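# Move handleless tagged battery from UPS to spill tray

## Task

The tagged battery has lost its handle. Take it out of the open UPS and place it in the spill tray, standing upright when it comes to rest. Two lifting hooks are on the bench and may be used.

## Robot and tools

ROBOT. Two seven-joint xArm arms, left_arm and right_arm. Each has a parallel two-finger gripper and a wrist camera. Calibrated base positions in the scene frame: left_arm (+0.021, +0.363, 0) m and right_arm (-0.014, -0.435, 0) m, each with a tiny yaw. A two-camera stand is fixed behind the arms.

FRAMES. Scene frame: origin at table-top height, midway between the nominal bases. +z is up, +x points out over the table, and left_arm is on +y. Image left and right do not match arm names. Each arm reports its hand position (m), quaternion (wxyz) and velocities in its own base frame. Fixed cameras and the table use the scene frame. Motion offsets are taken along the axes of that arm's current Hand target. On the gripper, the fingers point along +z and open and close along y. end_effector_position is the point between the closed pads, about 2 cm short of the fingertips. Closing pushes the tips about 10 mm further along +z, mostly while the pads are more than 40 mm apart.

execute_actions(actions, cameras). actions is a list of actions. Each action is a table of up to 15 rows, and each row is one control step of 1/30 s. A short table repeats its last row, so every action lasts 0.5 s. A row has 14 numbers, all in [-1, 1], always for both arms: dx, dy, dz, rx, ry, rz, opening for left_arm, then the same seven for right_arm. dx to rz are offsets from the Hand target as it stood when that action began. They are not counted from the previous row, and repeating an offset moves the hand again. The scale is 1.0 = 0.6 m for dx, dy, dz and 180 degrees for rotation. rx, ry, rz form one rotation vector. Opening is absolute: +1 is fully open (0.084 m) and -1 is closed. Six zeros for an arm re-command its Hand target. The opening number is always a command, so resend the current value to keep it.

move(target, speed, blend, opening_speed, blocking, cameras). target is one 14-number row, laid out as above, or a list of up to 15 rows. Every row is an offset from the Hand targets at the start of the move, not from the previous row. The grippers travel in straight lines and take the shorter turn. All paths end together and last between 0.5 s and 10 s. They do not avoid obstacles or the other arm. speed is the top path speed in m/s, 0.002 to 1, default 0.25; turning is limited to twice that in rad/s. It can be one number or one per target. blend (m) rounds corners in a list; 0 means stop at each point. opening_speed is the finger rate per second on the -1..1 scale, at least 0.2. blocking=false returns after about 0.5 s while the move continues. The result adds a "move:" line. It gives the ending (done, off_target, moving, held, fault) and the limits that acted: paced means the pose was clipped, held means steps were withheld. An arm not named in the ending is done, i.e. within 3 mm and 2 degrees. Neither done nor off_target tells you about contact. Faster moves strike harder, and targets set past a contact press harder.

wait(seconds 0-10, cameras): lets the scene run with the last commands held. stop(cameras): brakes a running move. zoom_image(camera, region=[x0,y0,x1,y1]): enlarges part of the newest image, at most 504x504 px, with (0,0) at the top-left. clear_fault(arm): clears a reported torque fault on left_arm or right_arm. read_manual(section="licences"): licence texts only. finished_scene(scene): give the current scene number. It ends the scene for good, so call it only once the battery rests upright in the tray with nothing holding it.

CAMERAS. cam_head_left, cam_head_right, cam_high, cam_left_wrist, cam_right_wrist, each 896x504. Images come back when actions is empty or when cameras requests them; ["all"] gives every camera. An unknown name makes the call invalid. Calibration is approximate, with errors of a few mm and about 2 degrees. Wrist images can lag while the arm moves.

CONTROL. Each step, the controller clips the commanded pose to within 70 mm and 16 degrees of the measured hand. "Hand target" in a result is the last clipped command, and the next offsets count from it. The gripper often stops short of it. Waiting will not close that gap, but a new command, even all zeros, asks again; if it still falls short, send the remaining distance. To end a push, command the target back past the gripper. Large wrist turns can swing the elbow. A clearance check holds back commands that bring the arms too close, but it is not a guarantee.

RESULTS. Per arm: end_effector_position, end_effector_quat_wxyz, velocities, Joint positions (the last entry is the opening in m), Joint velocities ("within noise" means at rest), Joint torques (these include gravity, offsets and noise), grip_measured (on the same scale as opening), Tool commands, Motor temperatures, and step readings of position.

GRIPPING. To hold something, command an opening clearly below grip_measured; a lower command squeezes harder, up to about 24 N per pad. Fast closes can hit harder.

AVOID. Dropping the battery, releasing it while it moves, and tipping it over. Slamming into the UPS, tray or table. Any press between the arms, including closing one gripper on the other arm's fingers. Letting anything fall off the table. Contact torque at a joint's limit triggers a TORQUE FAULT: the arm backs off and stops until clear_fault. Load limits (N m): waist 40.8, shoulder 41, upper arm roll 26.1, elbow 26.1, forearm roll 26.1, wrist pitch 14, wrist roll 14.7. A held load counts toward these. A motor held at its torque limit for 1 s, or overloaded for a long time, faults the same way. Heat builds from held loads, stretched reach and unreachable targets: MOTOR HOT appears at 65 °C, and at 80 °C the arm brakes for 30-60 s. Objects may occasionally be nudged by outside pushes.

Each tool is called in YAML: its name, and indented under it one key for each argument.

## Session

execute_actions:
  actions: []

Scene clock: 0.00 s.
left_arm: end_effector_position=(+0.7156, -0.1333, +0.2664) grip_measured=+1.00 end_effector_quat_wxyz=(-0.123, +0.919, -0.121, +0.355) | right_arm: end_effector_position=(+0.5042, +0.0348, +0.2203) grip_measured=+1.00 end_effector_quat_wxyz=(-0.236, -0.100, +0.836, -0.485)
Joint positions: left_arm=[-0.31 0.45 0.106 1.527 0.629 0.437 -0.458 0.084] | right_arm=[0.218 0.758 0.356 1.875 -0.95 2.092 -2.835 0.084]
Joint velocities: within noise
Joint torques (N m): no reading
Motor temperatures (°C): left_arm=[28 33 33 36 32 30 32] | right_arm=[32 32 35 31 32 39 32]
Hand target: left_arm +0.7156, -0.1333, +0.2664; -0.123, +0.919, -0.121, +0.355 | right_arm +0.5042, +0.0348, +0.2203; -0.236, -0.100, +0.836, -0.485
Tool commands: left_gripper/opening=+1.0 right_gripper/opening=+1.0
camera_calibration:
cam_left_wrist: T_world_to_cam=[[-0.155123, -0.943998, -0.291214, 0.0952705], [-0.724529, 0.309103, -0.616047, 0.788333], [0.671561, 0.115429, -0.731903, -0.138215], [0, 0, 0, 1]] pos_world=[0.678769, -0.137787, 0.412234]
cam_right_wrist: T_world_to_cam=[[-0.378409, 0.508297, -0.773589, 0.376682], [0.881421, -0.0573479, -0.468838, -0.277334], [-0.282673, -0.85927, -0.426323, 0.398497], [0, 0, 0, 1]] pos_world=[0.499632, 0.135046, 0.331261]

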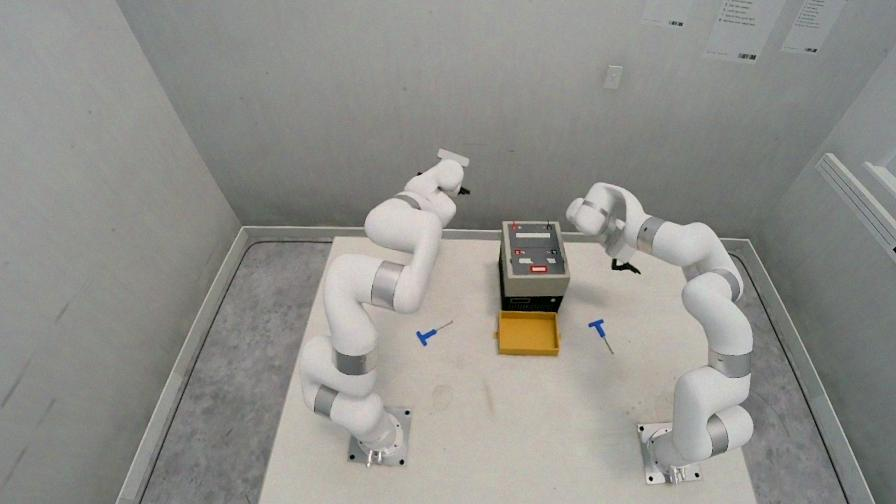

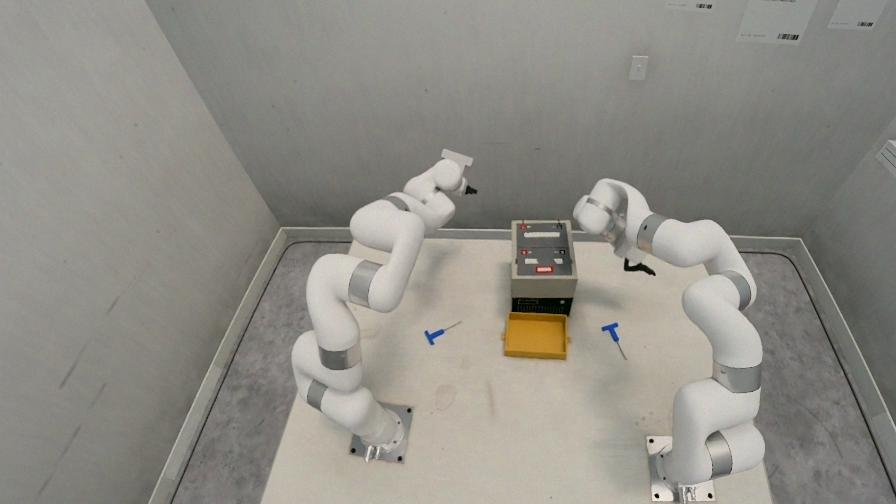

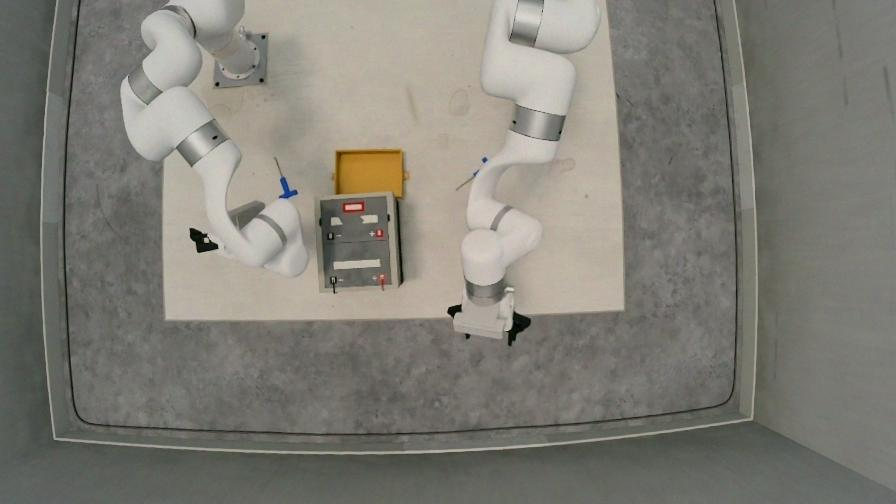

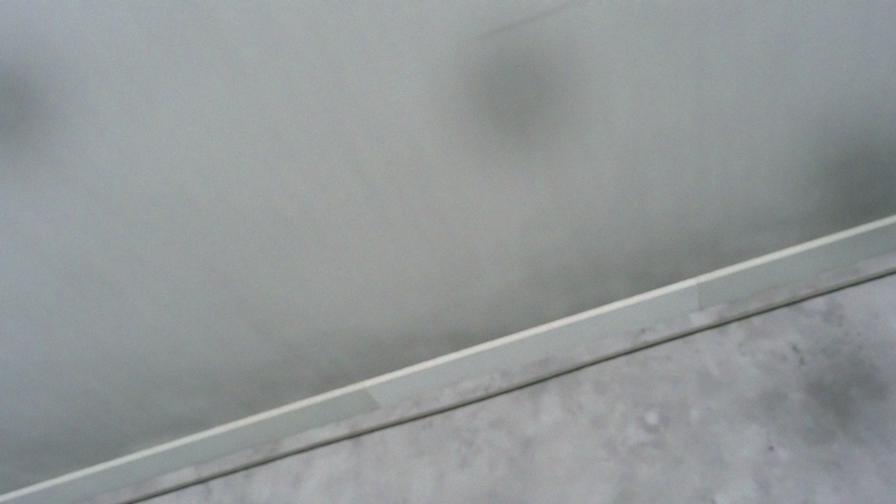

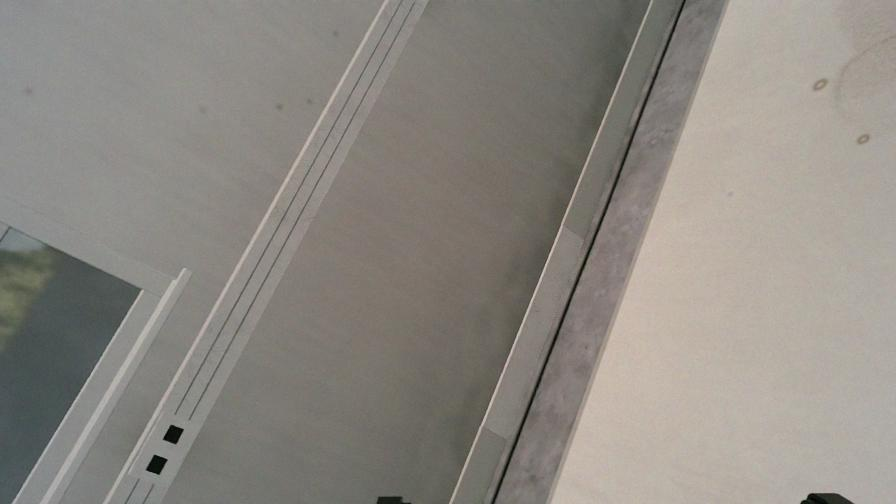

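move:
  target:
    - [-0.18,0.03,-0.25,-0.04,-0.115,-0.04,1,0.303,-0.231,-0.018,0.111,-0.228,-0.393,1]
    - [-0.368,0.065,-0.496,-0.08,-0.231,-0.0788,1,0.419,0.071,-0.155,0.222,-0.456,-0.786,1]
  blend: [0.04,0]
  speed: 0.4
  cameras: ["all"]

Scene clock: 4.83 s.
left_arm: end_effector_position=(+0.3486, -0.1434, +0.3301) grip_measured=+1.00 end_effector_quat_wxyz=(-0.001, +1.000, +0.000, +0.002) | right_arm: end_effector_position=(+0.2964, +0.1518, +0.3500) grip_measured=+1.00 end_effector_quat_wxyz=(+0.001, +1.000, -0.001, +0.001)
Joint positions: left_arm=[-0.372 -0.348 -0.016 1.06 -0.003 1.404 -0.386 0.084] | right_arm=[0.483 -0.487 -0.006 1.006 -0.005 1.492 -5.803 0.084]
Joint torques (N m): left_arm=[-4.05 -18.02 2.83 15.68 -2.23 0.01 -2.25] | right_arm=[3.14 -1.79 -2.66 13.01 2.65 -0.95 -1.29]
Hand target: left_arm +0.3486, -0.1434, +0.3301; -0.001, +1.000, +0.000, +0.002 | right_arm +0.2964, +0.1518, +0.3500; +0.001, +1.000, -0.001, +0.001
Off the commanded pose: left_arm 0.000 m, 0 deg | right_arm 0.000 m, 0 deg.
move: done
camera_calibration:
cam_left_wrist: T_world_to_cam=[[-0.00183672, -0.999608, 0.0279415, -0.119394], [-0.999988, 0.00196342, 0.00450776, 0.412021], [-0.00456085, -0.0279328, -0.999599, 0.459612], [0, 0, 0, 1]] pos_world=[0.413893, -0.107318, 0.460907]
cam_right_wrist: T_world_to_cam=[[-0.0209777, -0.999778, 0.00197564, 0.190325], [-0.999682, 0.0210033, 0.0139858, 0.350035], [-0.0140242, -0.00168162, -0.9999, 0.486599], [0, 0, 0, 1]] pos_world=[0.360741, 0.183749, 0.481279]

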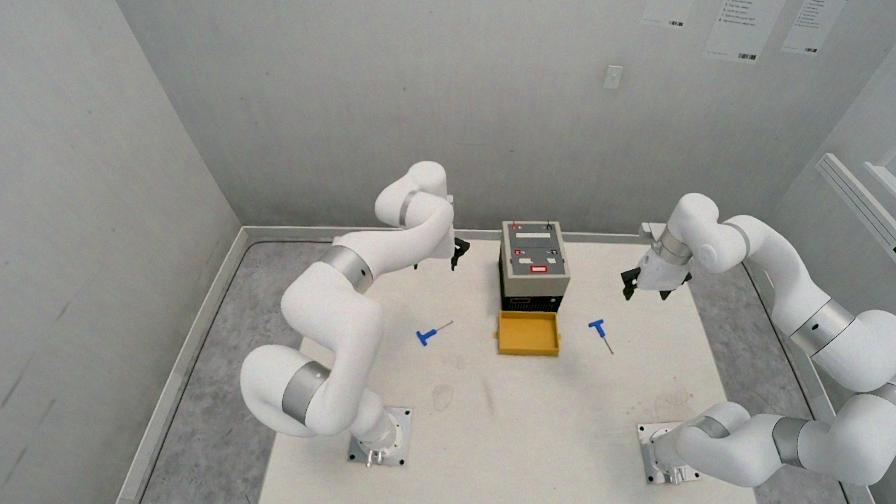

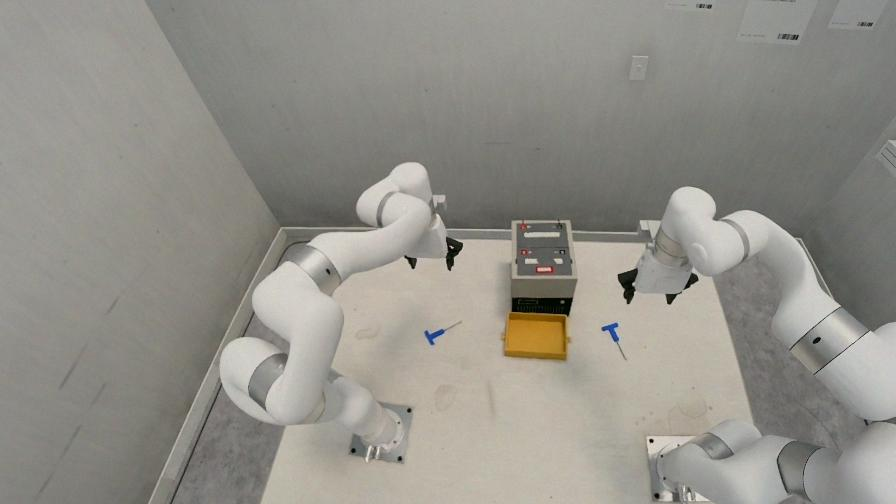

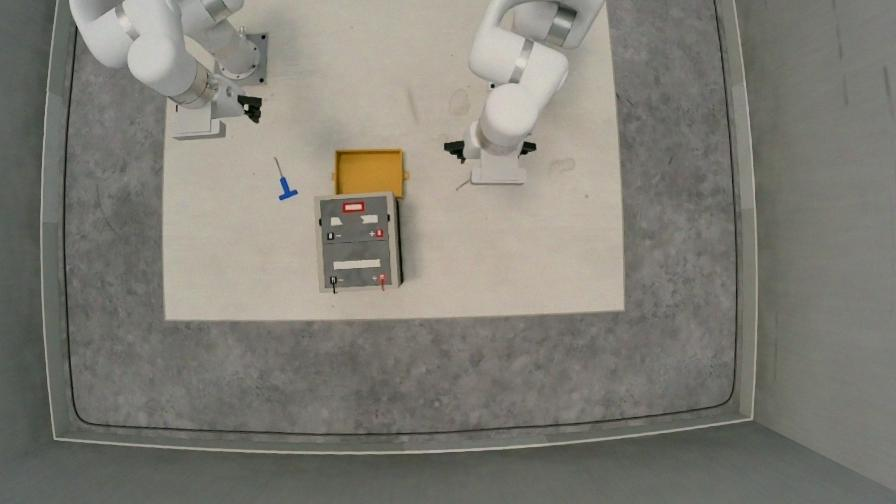

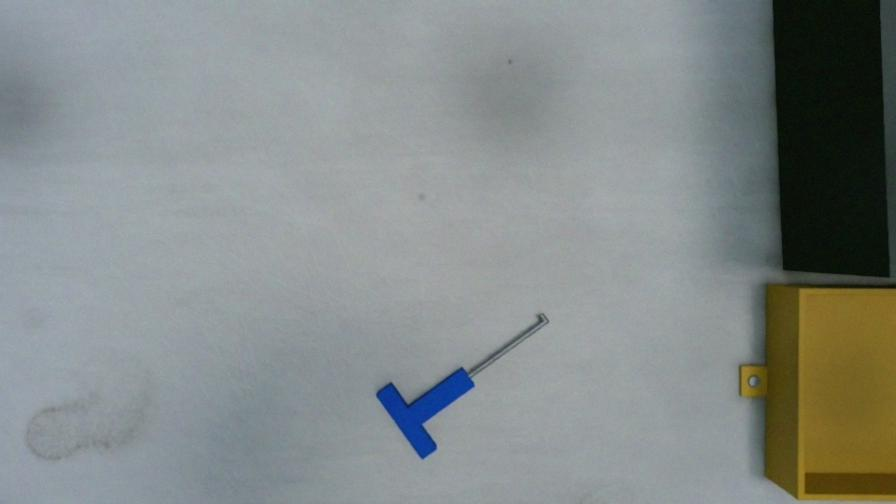

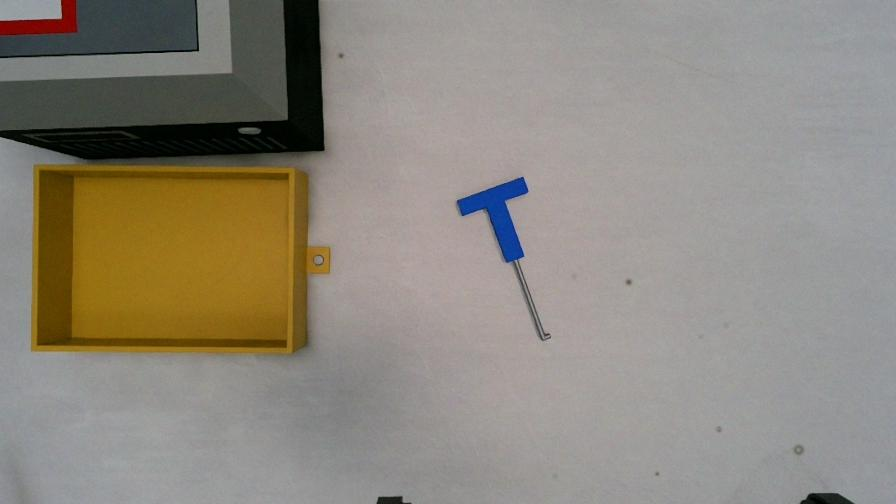

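zoom_image:
  camera: "cam_left_wrist"
  region: [370, 300, 560, 470]

zoom_image:
  camera: "cam_right_wrist"
  region: [450, 170, 600, 350]

Scaled by 2.653 from the camera's 896x504 image, which has a finer 1280x720 frame.

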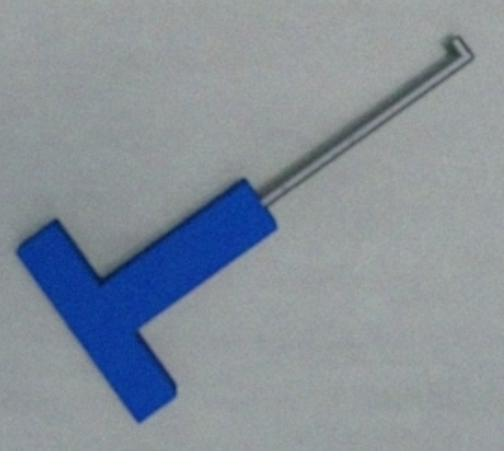

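Scaled by 2.800 from the camera's 896x504 image, which has a finer 1280x720 frame.

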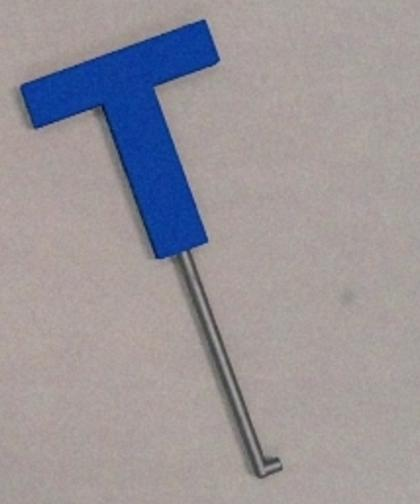

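move:
  target: [-0.0563,-0.0565,0.3835,-0.1207,-0.0623,-0.687,1,0.128,0.019,0.4167,-0.0173,-0.11,-0.0985,1]
  speed: 0.35
  cameras: ["cam_left_wrist","cam_right_wrist"]

Scene clock: 10.57 s.
left_arm: end_effector_position=(+0.3160, -0.1092, +0.0999) grip_measured=+1.00 end_effector_quat_wxyz=(+0.155, +0.454, +0.874, -0.078) | right_arm: end_effector_position=(+0.3739, +0.1400, +0.1002) grip_measured=+1.00 end_effector_quat_wxyz=(+0.028, +0.973, +0.152, -0.170)
Joint positions: left_arm=[-0.16 -0.39 -0.145 0.245 -0.667 0.43 -1.901 0.084] | right_arm=[0.463 0.209 -0.116 1.016 0.037 1.156 -6.269 0.084]
Joint torques (N m): left_arm=[-4.44 -3.44 -0.3 12.29 -2.3 -3.77 -2.05] | right_arm=[-2.88 -16.96 0.78 11.39 2.7 -2.68 -1.13]
Hand target: left_arm +0.3160, -0.1092, +0.0999; +0.155, +0.454, +0.874, -0.078 | right_arm +0.3739, +0.1400, +0.1002; +0.028, +0.973, +0.152, -0.170
Off the commanded pose: left_arm 0.000 m, 0 deg | right_arm 0.000 m, 0 deg.
move: done
camera_calibration:
cam_left_wrist: T_world_to_cam=[[0.81209, 0.582585, 0.0332487, -0.163786], [0.536377, -0.767691, 0.350643, -0.223747], [0.229804, -0.26692, -0.935919, 0.123759], [0, 0, 0, 1]] pos_world=[0.224581, -0.0433159, 0.19973]
cam_right_wrist: T_world_to_cam=[[0.288803, -0.957345, 0.00913201, 0.0582534], [-0.896019, -0.266919, 0.354831, 0.398509], [-0.337258, -0.110659, -0.934886, 0.367416], [0, 0, 0, 1]] pos_world=[0.464162, 0.202796, 0.201556]
Images, in order (width x height): cam_left_wrist 896x504, cam_right_wrist 896x504.

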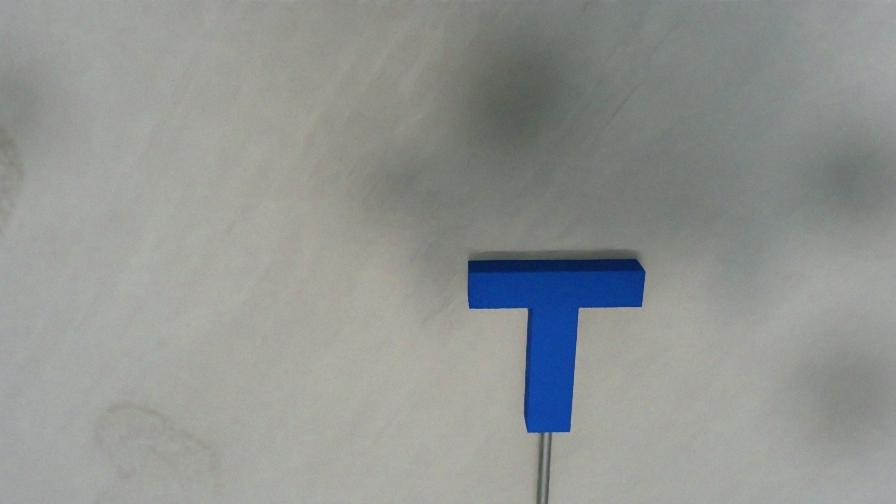

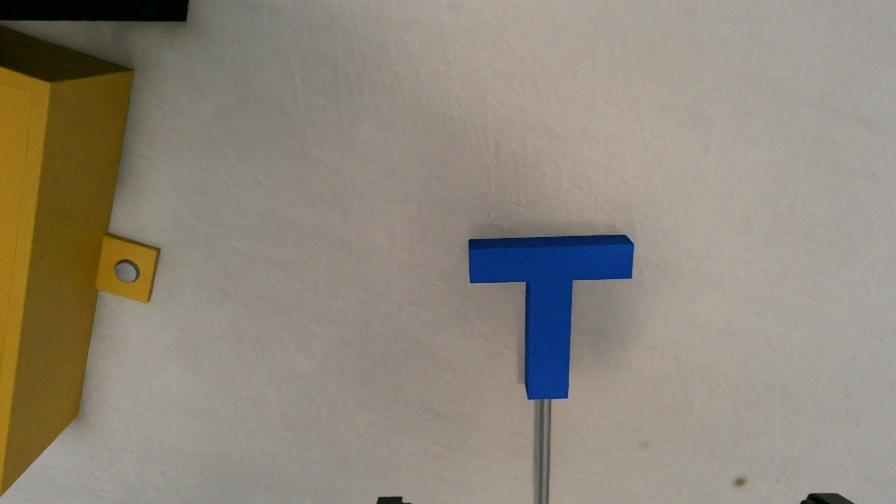

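move:
  target:
    - [0.0498,0.0027,0.1147,0,0,0,1,0.0503,0.0026,0.1147,0,0,0,1]
    - [0.0498,0.0027,0.1147,0,0,0,-1,0.0503,0.0026,0.1147,0,0,0,-1]
  opening_speed: 2
  cameras: ["cam_left_wrist","cam_right_wrist"]

Scene clock: 13.80 s.
left_arm: end_effector_position=(+0.3151, -0.1043, +0.0251) grip_measured=-0.69 end_effector_quat_wxyz=(+0.155, +0.454, +0.874, -0.078) | right_arm: end_effector_position=(+0.3792, +0.1399, +0.0252) grip_measured=-0.69 end_effector_quat_wxyz=(+0.028, +0.973, +0.152, -0.170)
Joint positions: left_arm=[-0.307 -0.037 -0.096 0.317 -1.297 0.187 -1.322 0.014] | right_arm=[0.429 0.374 -0.083 0.994 0.049 0.969 -6.283 0.014]
Joint torques (N m): left_arm=[-3.51 -8.21 2.78 6.06 -1.88 -2.96 2.26] | right_arm=[-3.17 -19.98 1.16 9.91 -1.89 -2.29 -1.12]
Hand target: left_arm +0.3150, -0.1043, +0.0251; +0.155, +0.454, +0.874, -0.078 | right_arm +0.3792, +0.1399, +0.0252; +0.028, +0.973, +0.152, -0.170
Off the commanded pose: left_arm 0.000 m, 0 deg | right_arm 0.000 m, 0 deg.
move: done
camera_calibration:
cam_left_wrist: T_world_to_cam=[[0.812113, 0.582546, 0.0333529, -0.163384], [0.5363, -0.767722, 0.350692, -0.193341], [0.2299, -0.266915, -0.935897, 0.0552166], [0, 0, 0, 1]] pos_world=[0.223681, -0.0385158, 0.12493]
cam_right_wrist: T_world_to_cam=[[0.288921, -0.957309, 0.00918997, 0.0572421], [-0.895983, -0.267005, 0.354856, 0.429842], [-0.337253, -0.110759, -0.934876, 0.299093], [0, 0, 0, 1]] pos_world=[0.469462, 0.202696, 0.126557]
Images, in order (width x height): cam_left_wrist 896x504, cam_right_wrist 896x504.

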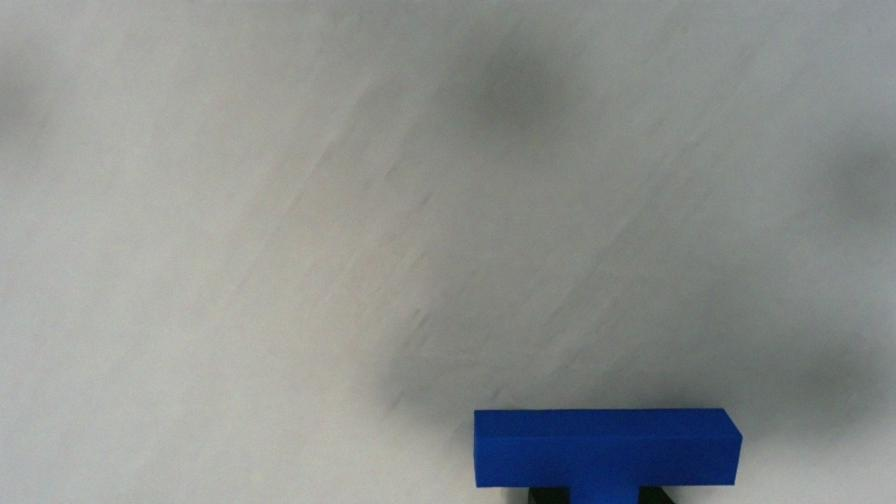

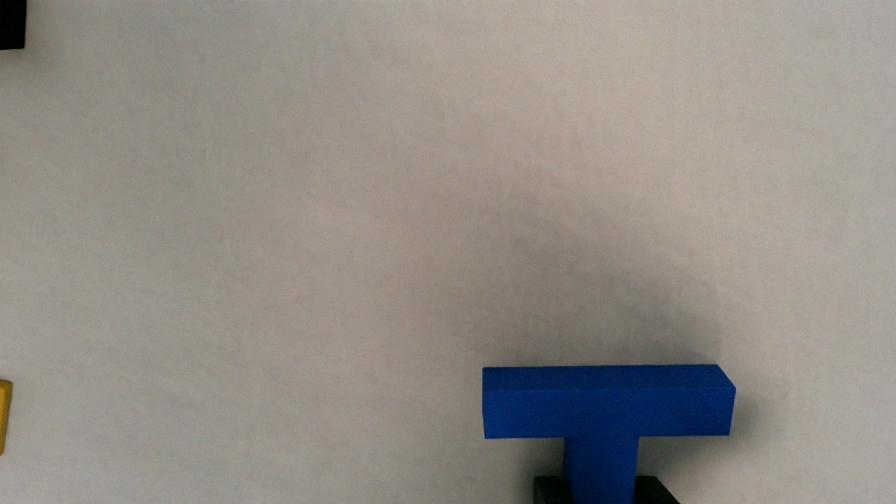

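zoom_image:
  camera: "cam_high"
  region: [300, 140, 420, 300]

zoom_image:
  camera: "cam_high"
  region: [300, 190, 360, 240]

zoom_image:
  camera: "cam_high"
  region: [360, 190, 420, 240]

This scene's latest camera images include none from cam_high. They are from: cam_left_wrist, cam_right_wrist. cam_high's image comes with the result of a call that names it in "cameras".

This scene's latest camera images include none from cam_high. They are from: cam_left_wrist, cam_right_wrist. cam_high's image comes with the result of a call that names it in "cameras".

This scene's latest camera images include none from cam_high. They are from: cam_left_wrist, cam_right_wrist. cam_high's image comes with the result of a call that names it in "cameras".

move:
  target:
    - [-0.114,0,-0.3133,0,0,0,-1,-0.1425,0,-0.3917,0,0,0.667,-1]
    - [-0.19,0.1,-0.44,0.1785,0.095,-0.382,-1,-0.1425,0,-0.3917,0,0,-0.667,-1]
    - [-0.2677,0.1917,-0.568,0.357,0.19,-0.764,-1,-0.1055,0.1082,-0.6268,0.2288,0.521,-0.4864,-1]
  speed: 0.7
  blend: [0.02,0.02,0]
  cameras: ["all"]

zoom_image:
  camera: "cam_high"
  region: [300, 130, 420, 250]

Scene clock: 20.40 s.
left_arm: end_effector_position=(+0.4272, -0.0674, +0.4008) grip_measured=-0.69 end_effector_quat_wxyz=(+0.405, +0.579, -0.579, +0.406) | right_arm: end_effector_position=(+0.4637, +0.0996, +0.4005) grip_measured=-0.69 end_effector_quat_wxyz=(-0.464, +0.400, +0.612, +0.500)
Joint positions: left_arm=[0.295 -0.031 0.114 1.198 -1.089 1.809 -4.239 0.014] | right_arm=[0.089 0.291 -0.502 1.384 1.354 2.098 -2.377 0.014]
Joint torques (N m): left_arm=[4.1 -25.62 1.89 14.93 -3.92 -1.64 -2.27] | right_arm=[-3.15 -18.5 0.01 8.75 4.39 2.34 1.13]
Hand target: left_arm +0.4272, -0.0674, +0.4009; +0.405, +0.579, -0.579, +0.406 | right_arm +0.4637, +0.0996, +0.4005; -0.464, +0.400, +0.612, +0.500
Off the commanded pose: left_arm 0.000 m, 0 deg | right_arm 0.000 m, 0 deg.
move: done
camera_calibration:
cam_left_wrist: T_world_to_cam=[[-0.99959, 0.0271489, 0.00914123, 0.457766], [0.000961636, 0.350725, -0.936478, 0.463208], [-0.0286304, -0.936085, -0.350607, 0.221708], [0, 0, 0, 1]] pos_world=[0.46348, 0.0326514, 0.507332]
cam_right_wrist: T_world_to_cam=[[0.958551, 0.178156, 0.222353, -0.518211], [0.23373, -0.0453692, -0.971243, 0.346937], [-0.162945, 0.982956, -0.0851291, 0.143954], [0, 0, 0, 1]] pos_world=[0.439099, -0.033438, 0.464441]

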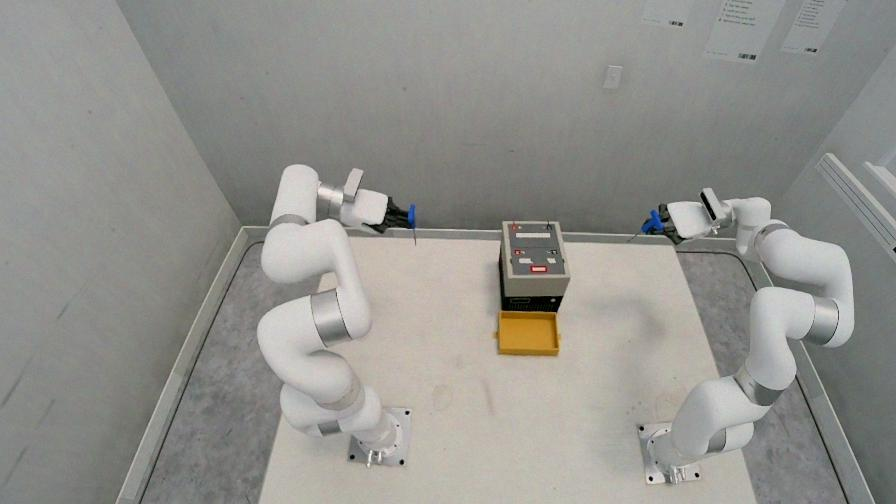

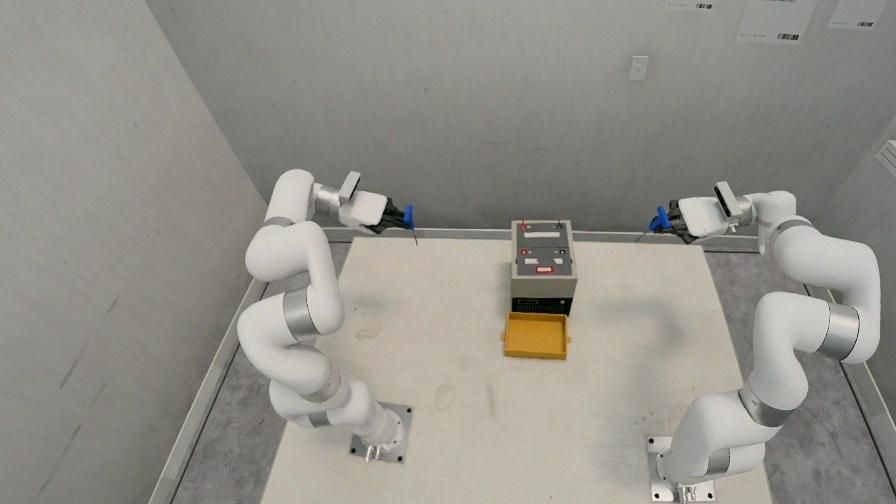

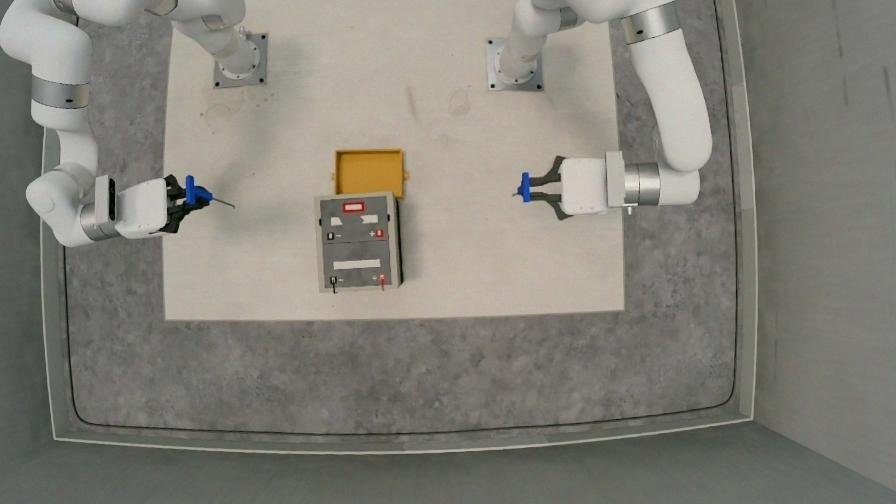

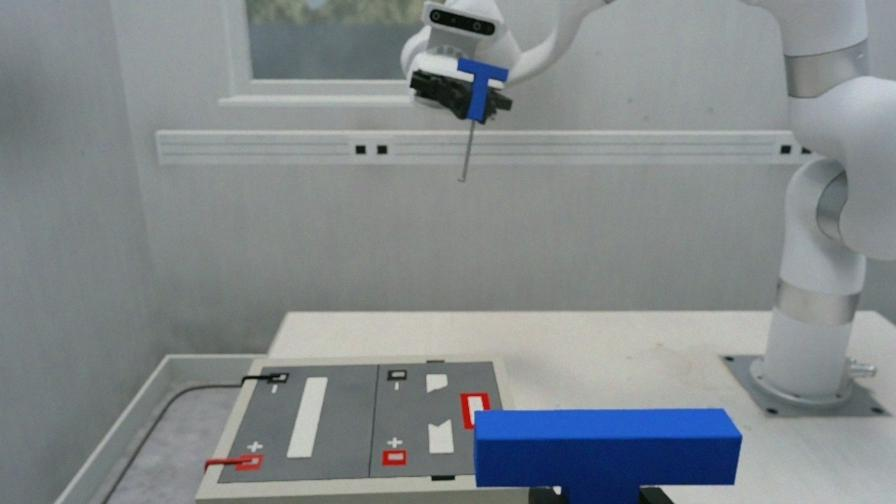

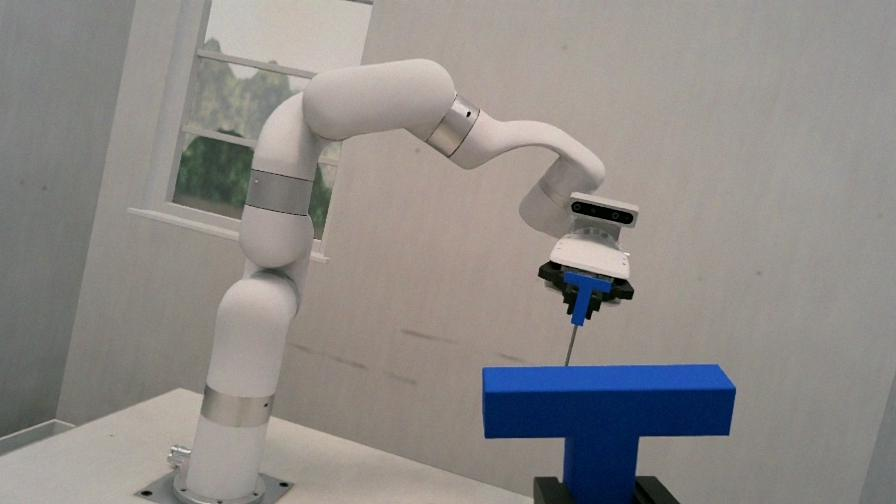

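Scaled by 4.200 from the camera's 896x504 image, which has a finer 1280x720 frame.

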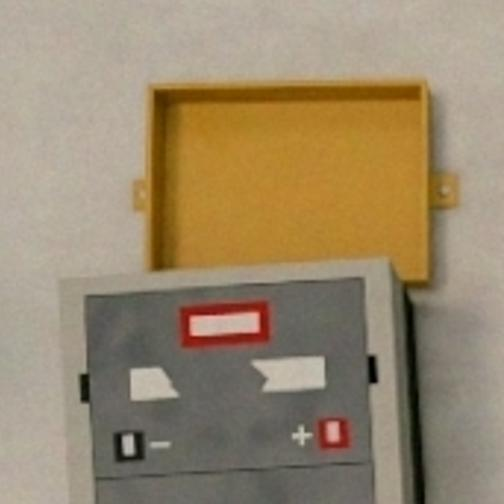

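move:
  target:
    - [0.0575,-0.0555,0.4407,0.0112,0,-0.0041,-1,-0.1025,0.0875,0.2766,-0.0328,-0.0956,0.0854,-1]
    - [-0.0052,-0.0555,0.4635,0.0112,0,-0.0041,-1,-0.167,0.0715,0.2812,-0.0328,-0.0956,0.0854,-1]
  speed: 0.25
  cameras: ["all"]

zoom_image:
  camera: "cam_head_right"
  region: [490, 210, 600, 300]

zoom_image:
  camera: "cam_head_left"
  region: [480, 210, 590, 300]

zoom_image:
  camera: "cam_high"
  region: [300, 180, 420, 260]

Scene clock: 23.47 s.
left_arm: end_effector_position=(+0.4607, -0.3277, +0.3028) grip_measured=-0.69 end_effector_quat_wxyz=(+0.398, +0.590, -0.568, +0.413) | right_arm: end_effector_position=(+0.5013, +0.2706, +0.3022) grip_measured=-0.69 end_effector_quat_wxyz=(-0.409, +0.571, +0.589, +0.399)
Joint positions: left_arm=[-0.031 0.079 -0.247 1.043 -1.425 1.11 -4.195 0.014] | right_arm=[0.42 0.225 -0.351 1.221 1.358 1.384 -2.104 0.014]
Joint torques (N m): left_arm=[-3.98 -17.4 -2.46 15.48 -3 -1.5 2.31] | right_arm=[-3.09 -19.05 0.9 9.57 3.83 -1.08 -1.14]
Hand target: left_arm +0.4607, -0.3277, +0.3028; +0.398, +0.590, -0.568, +0.413 | right_arm +0.5013, +0.2706, +0.3022; -0.409, +0.571, +0.589, +0.399
Off the commanded pose: left_arm 0.000 m, 0 deg | right_arm 0.000 m, 0 deg.
move: done
camera_calibration:
cam_left_wrist: T_world_to_cam=[[-0.999905, -0.0102553, 0.00916818, 0.487119], [-0.0121817, 0.350527, -0.936474, 0.468574], [0.00639011, -0.936497, -0.350618, -0.0716148], [0, 0, 0, 1]] pos_world=[0.493238, -0.226319, 0.409232]
cam_right_wrist: T_world_to_cam=[[0.99968, 0.020856, -0.0143222, -0.469434], [-0.00579002, -0.362476, -0.931975, 0.444465], [-0.0246287, 0.93176, -0.36224, 0.00188498], [0, 0, 0, 1]] pos_world=[0.471904, 0.169142, 0.408189]

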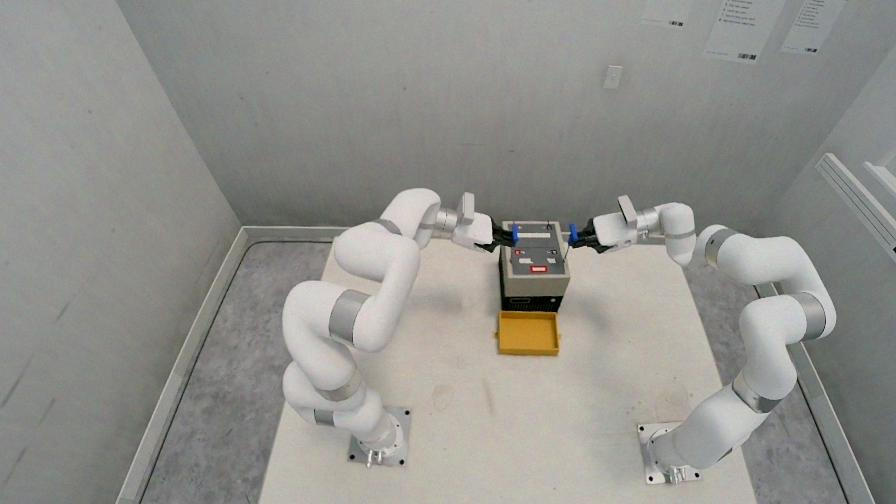

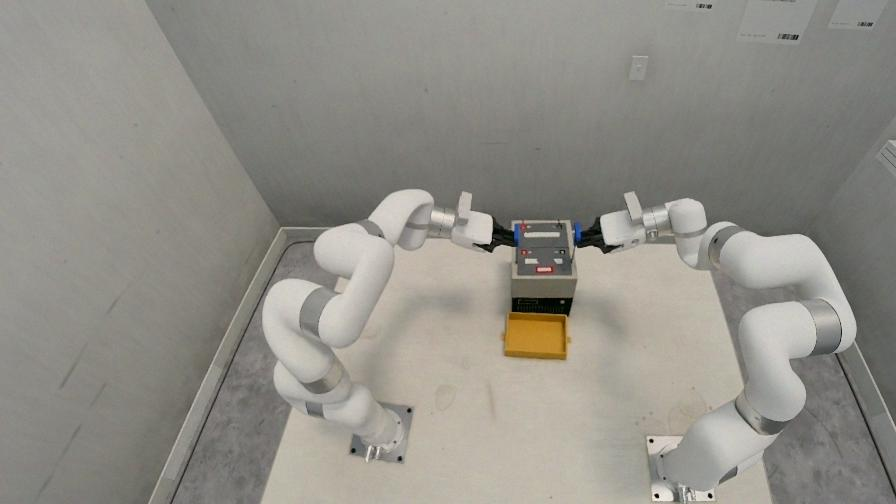

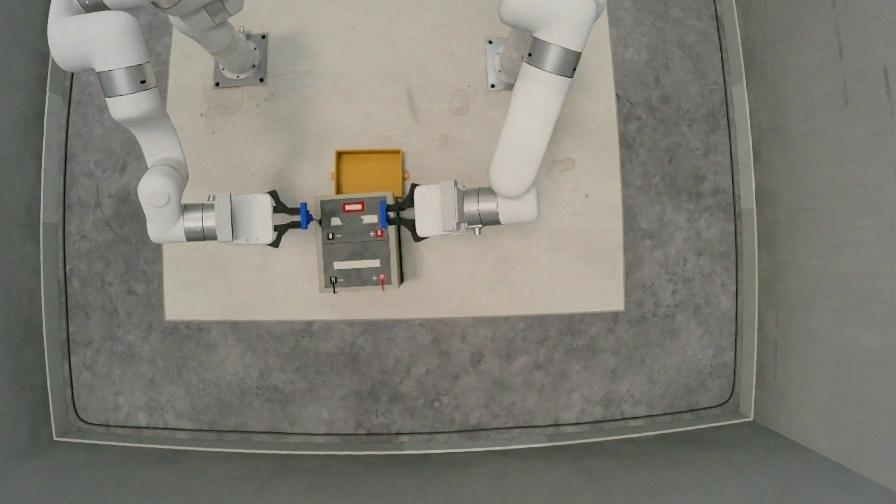

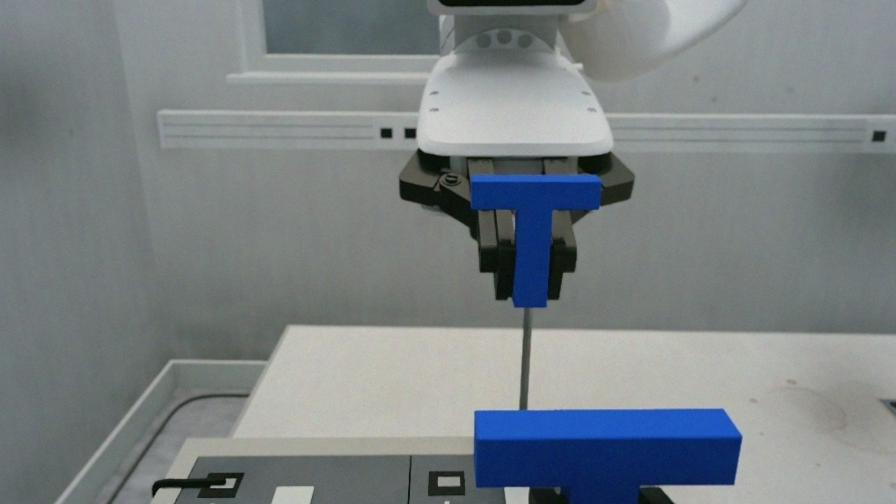

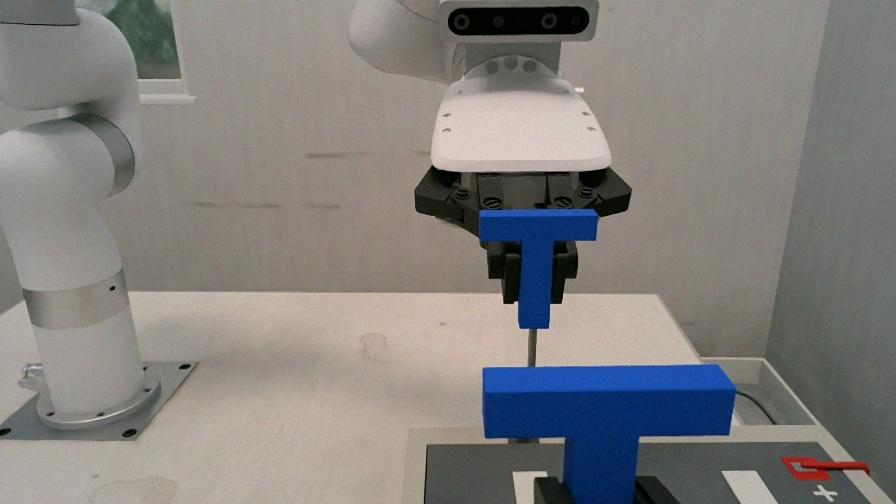

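Scaled by 4.582 from the camera's 896x504 image, which has a finer 1280x720 frame.

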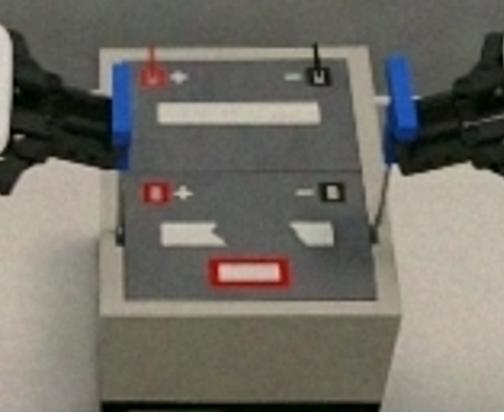

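Scaled by 4.582 from the camera's 896x504 image, which has a finer 1280x720 frame.

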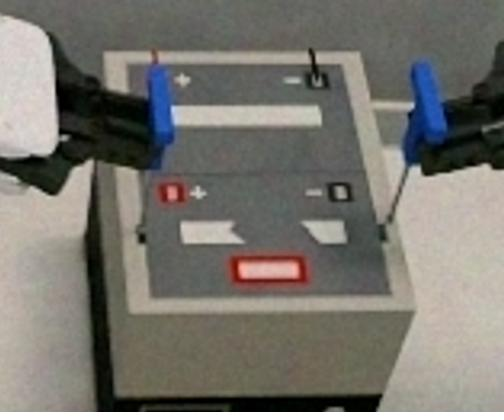

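Scaled by 4.200 from the camera's 896x504 image, which has a finer 1280x720 frame.

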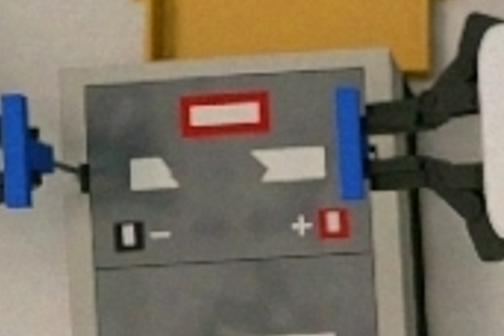

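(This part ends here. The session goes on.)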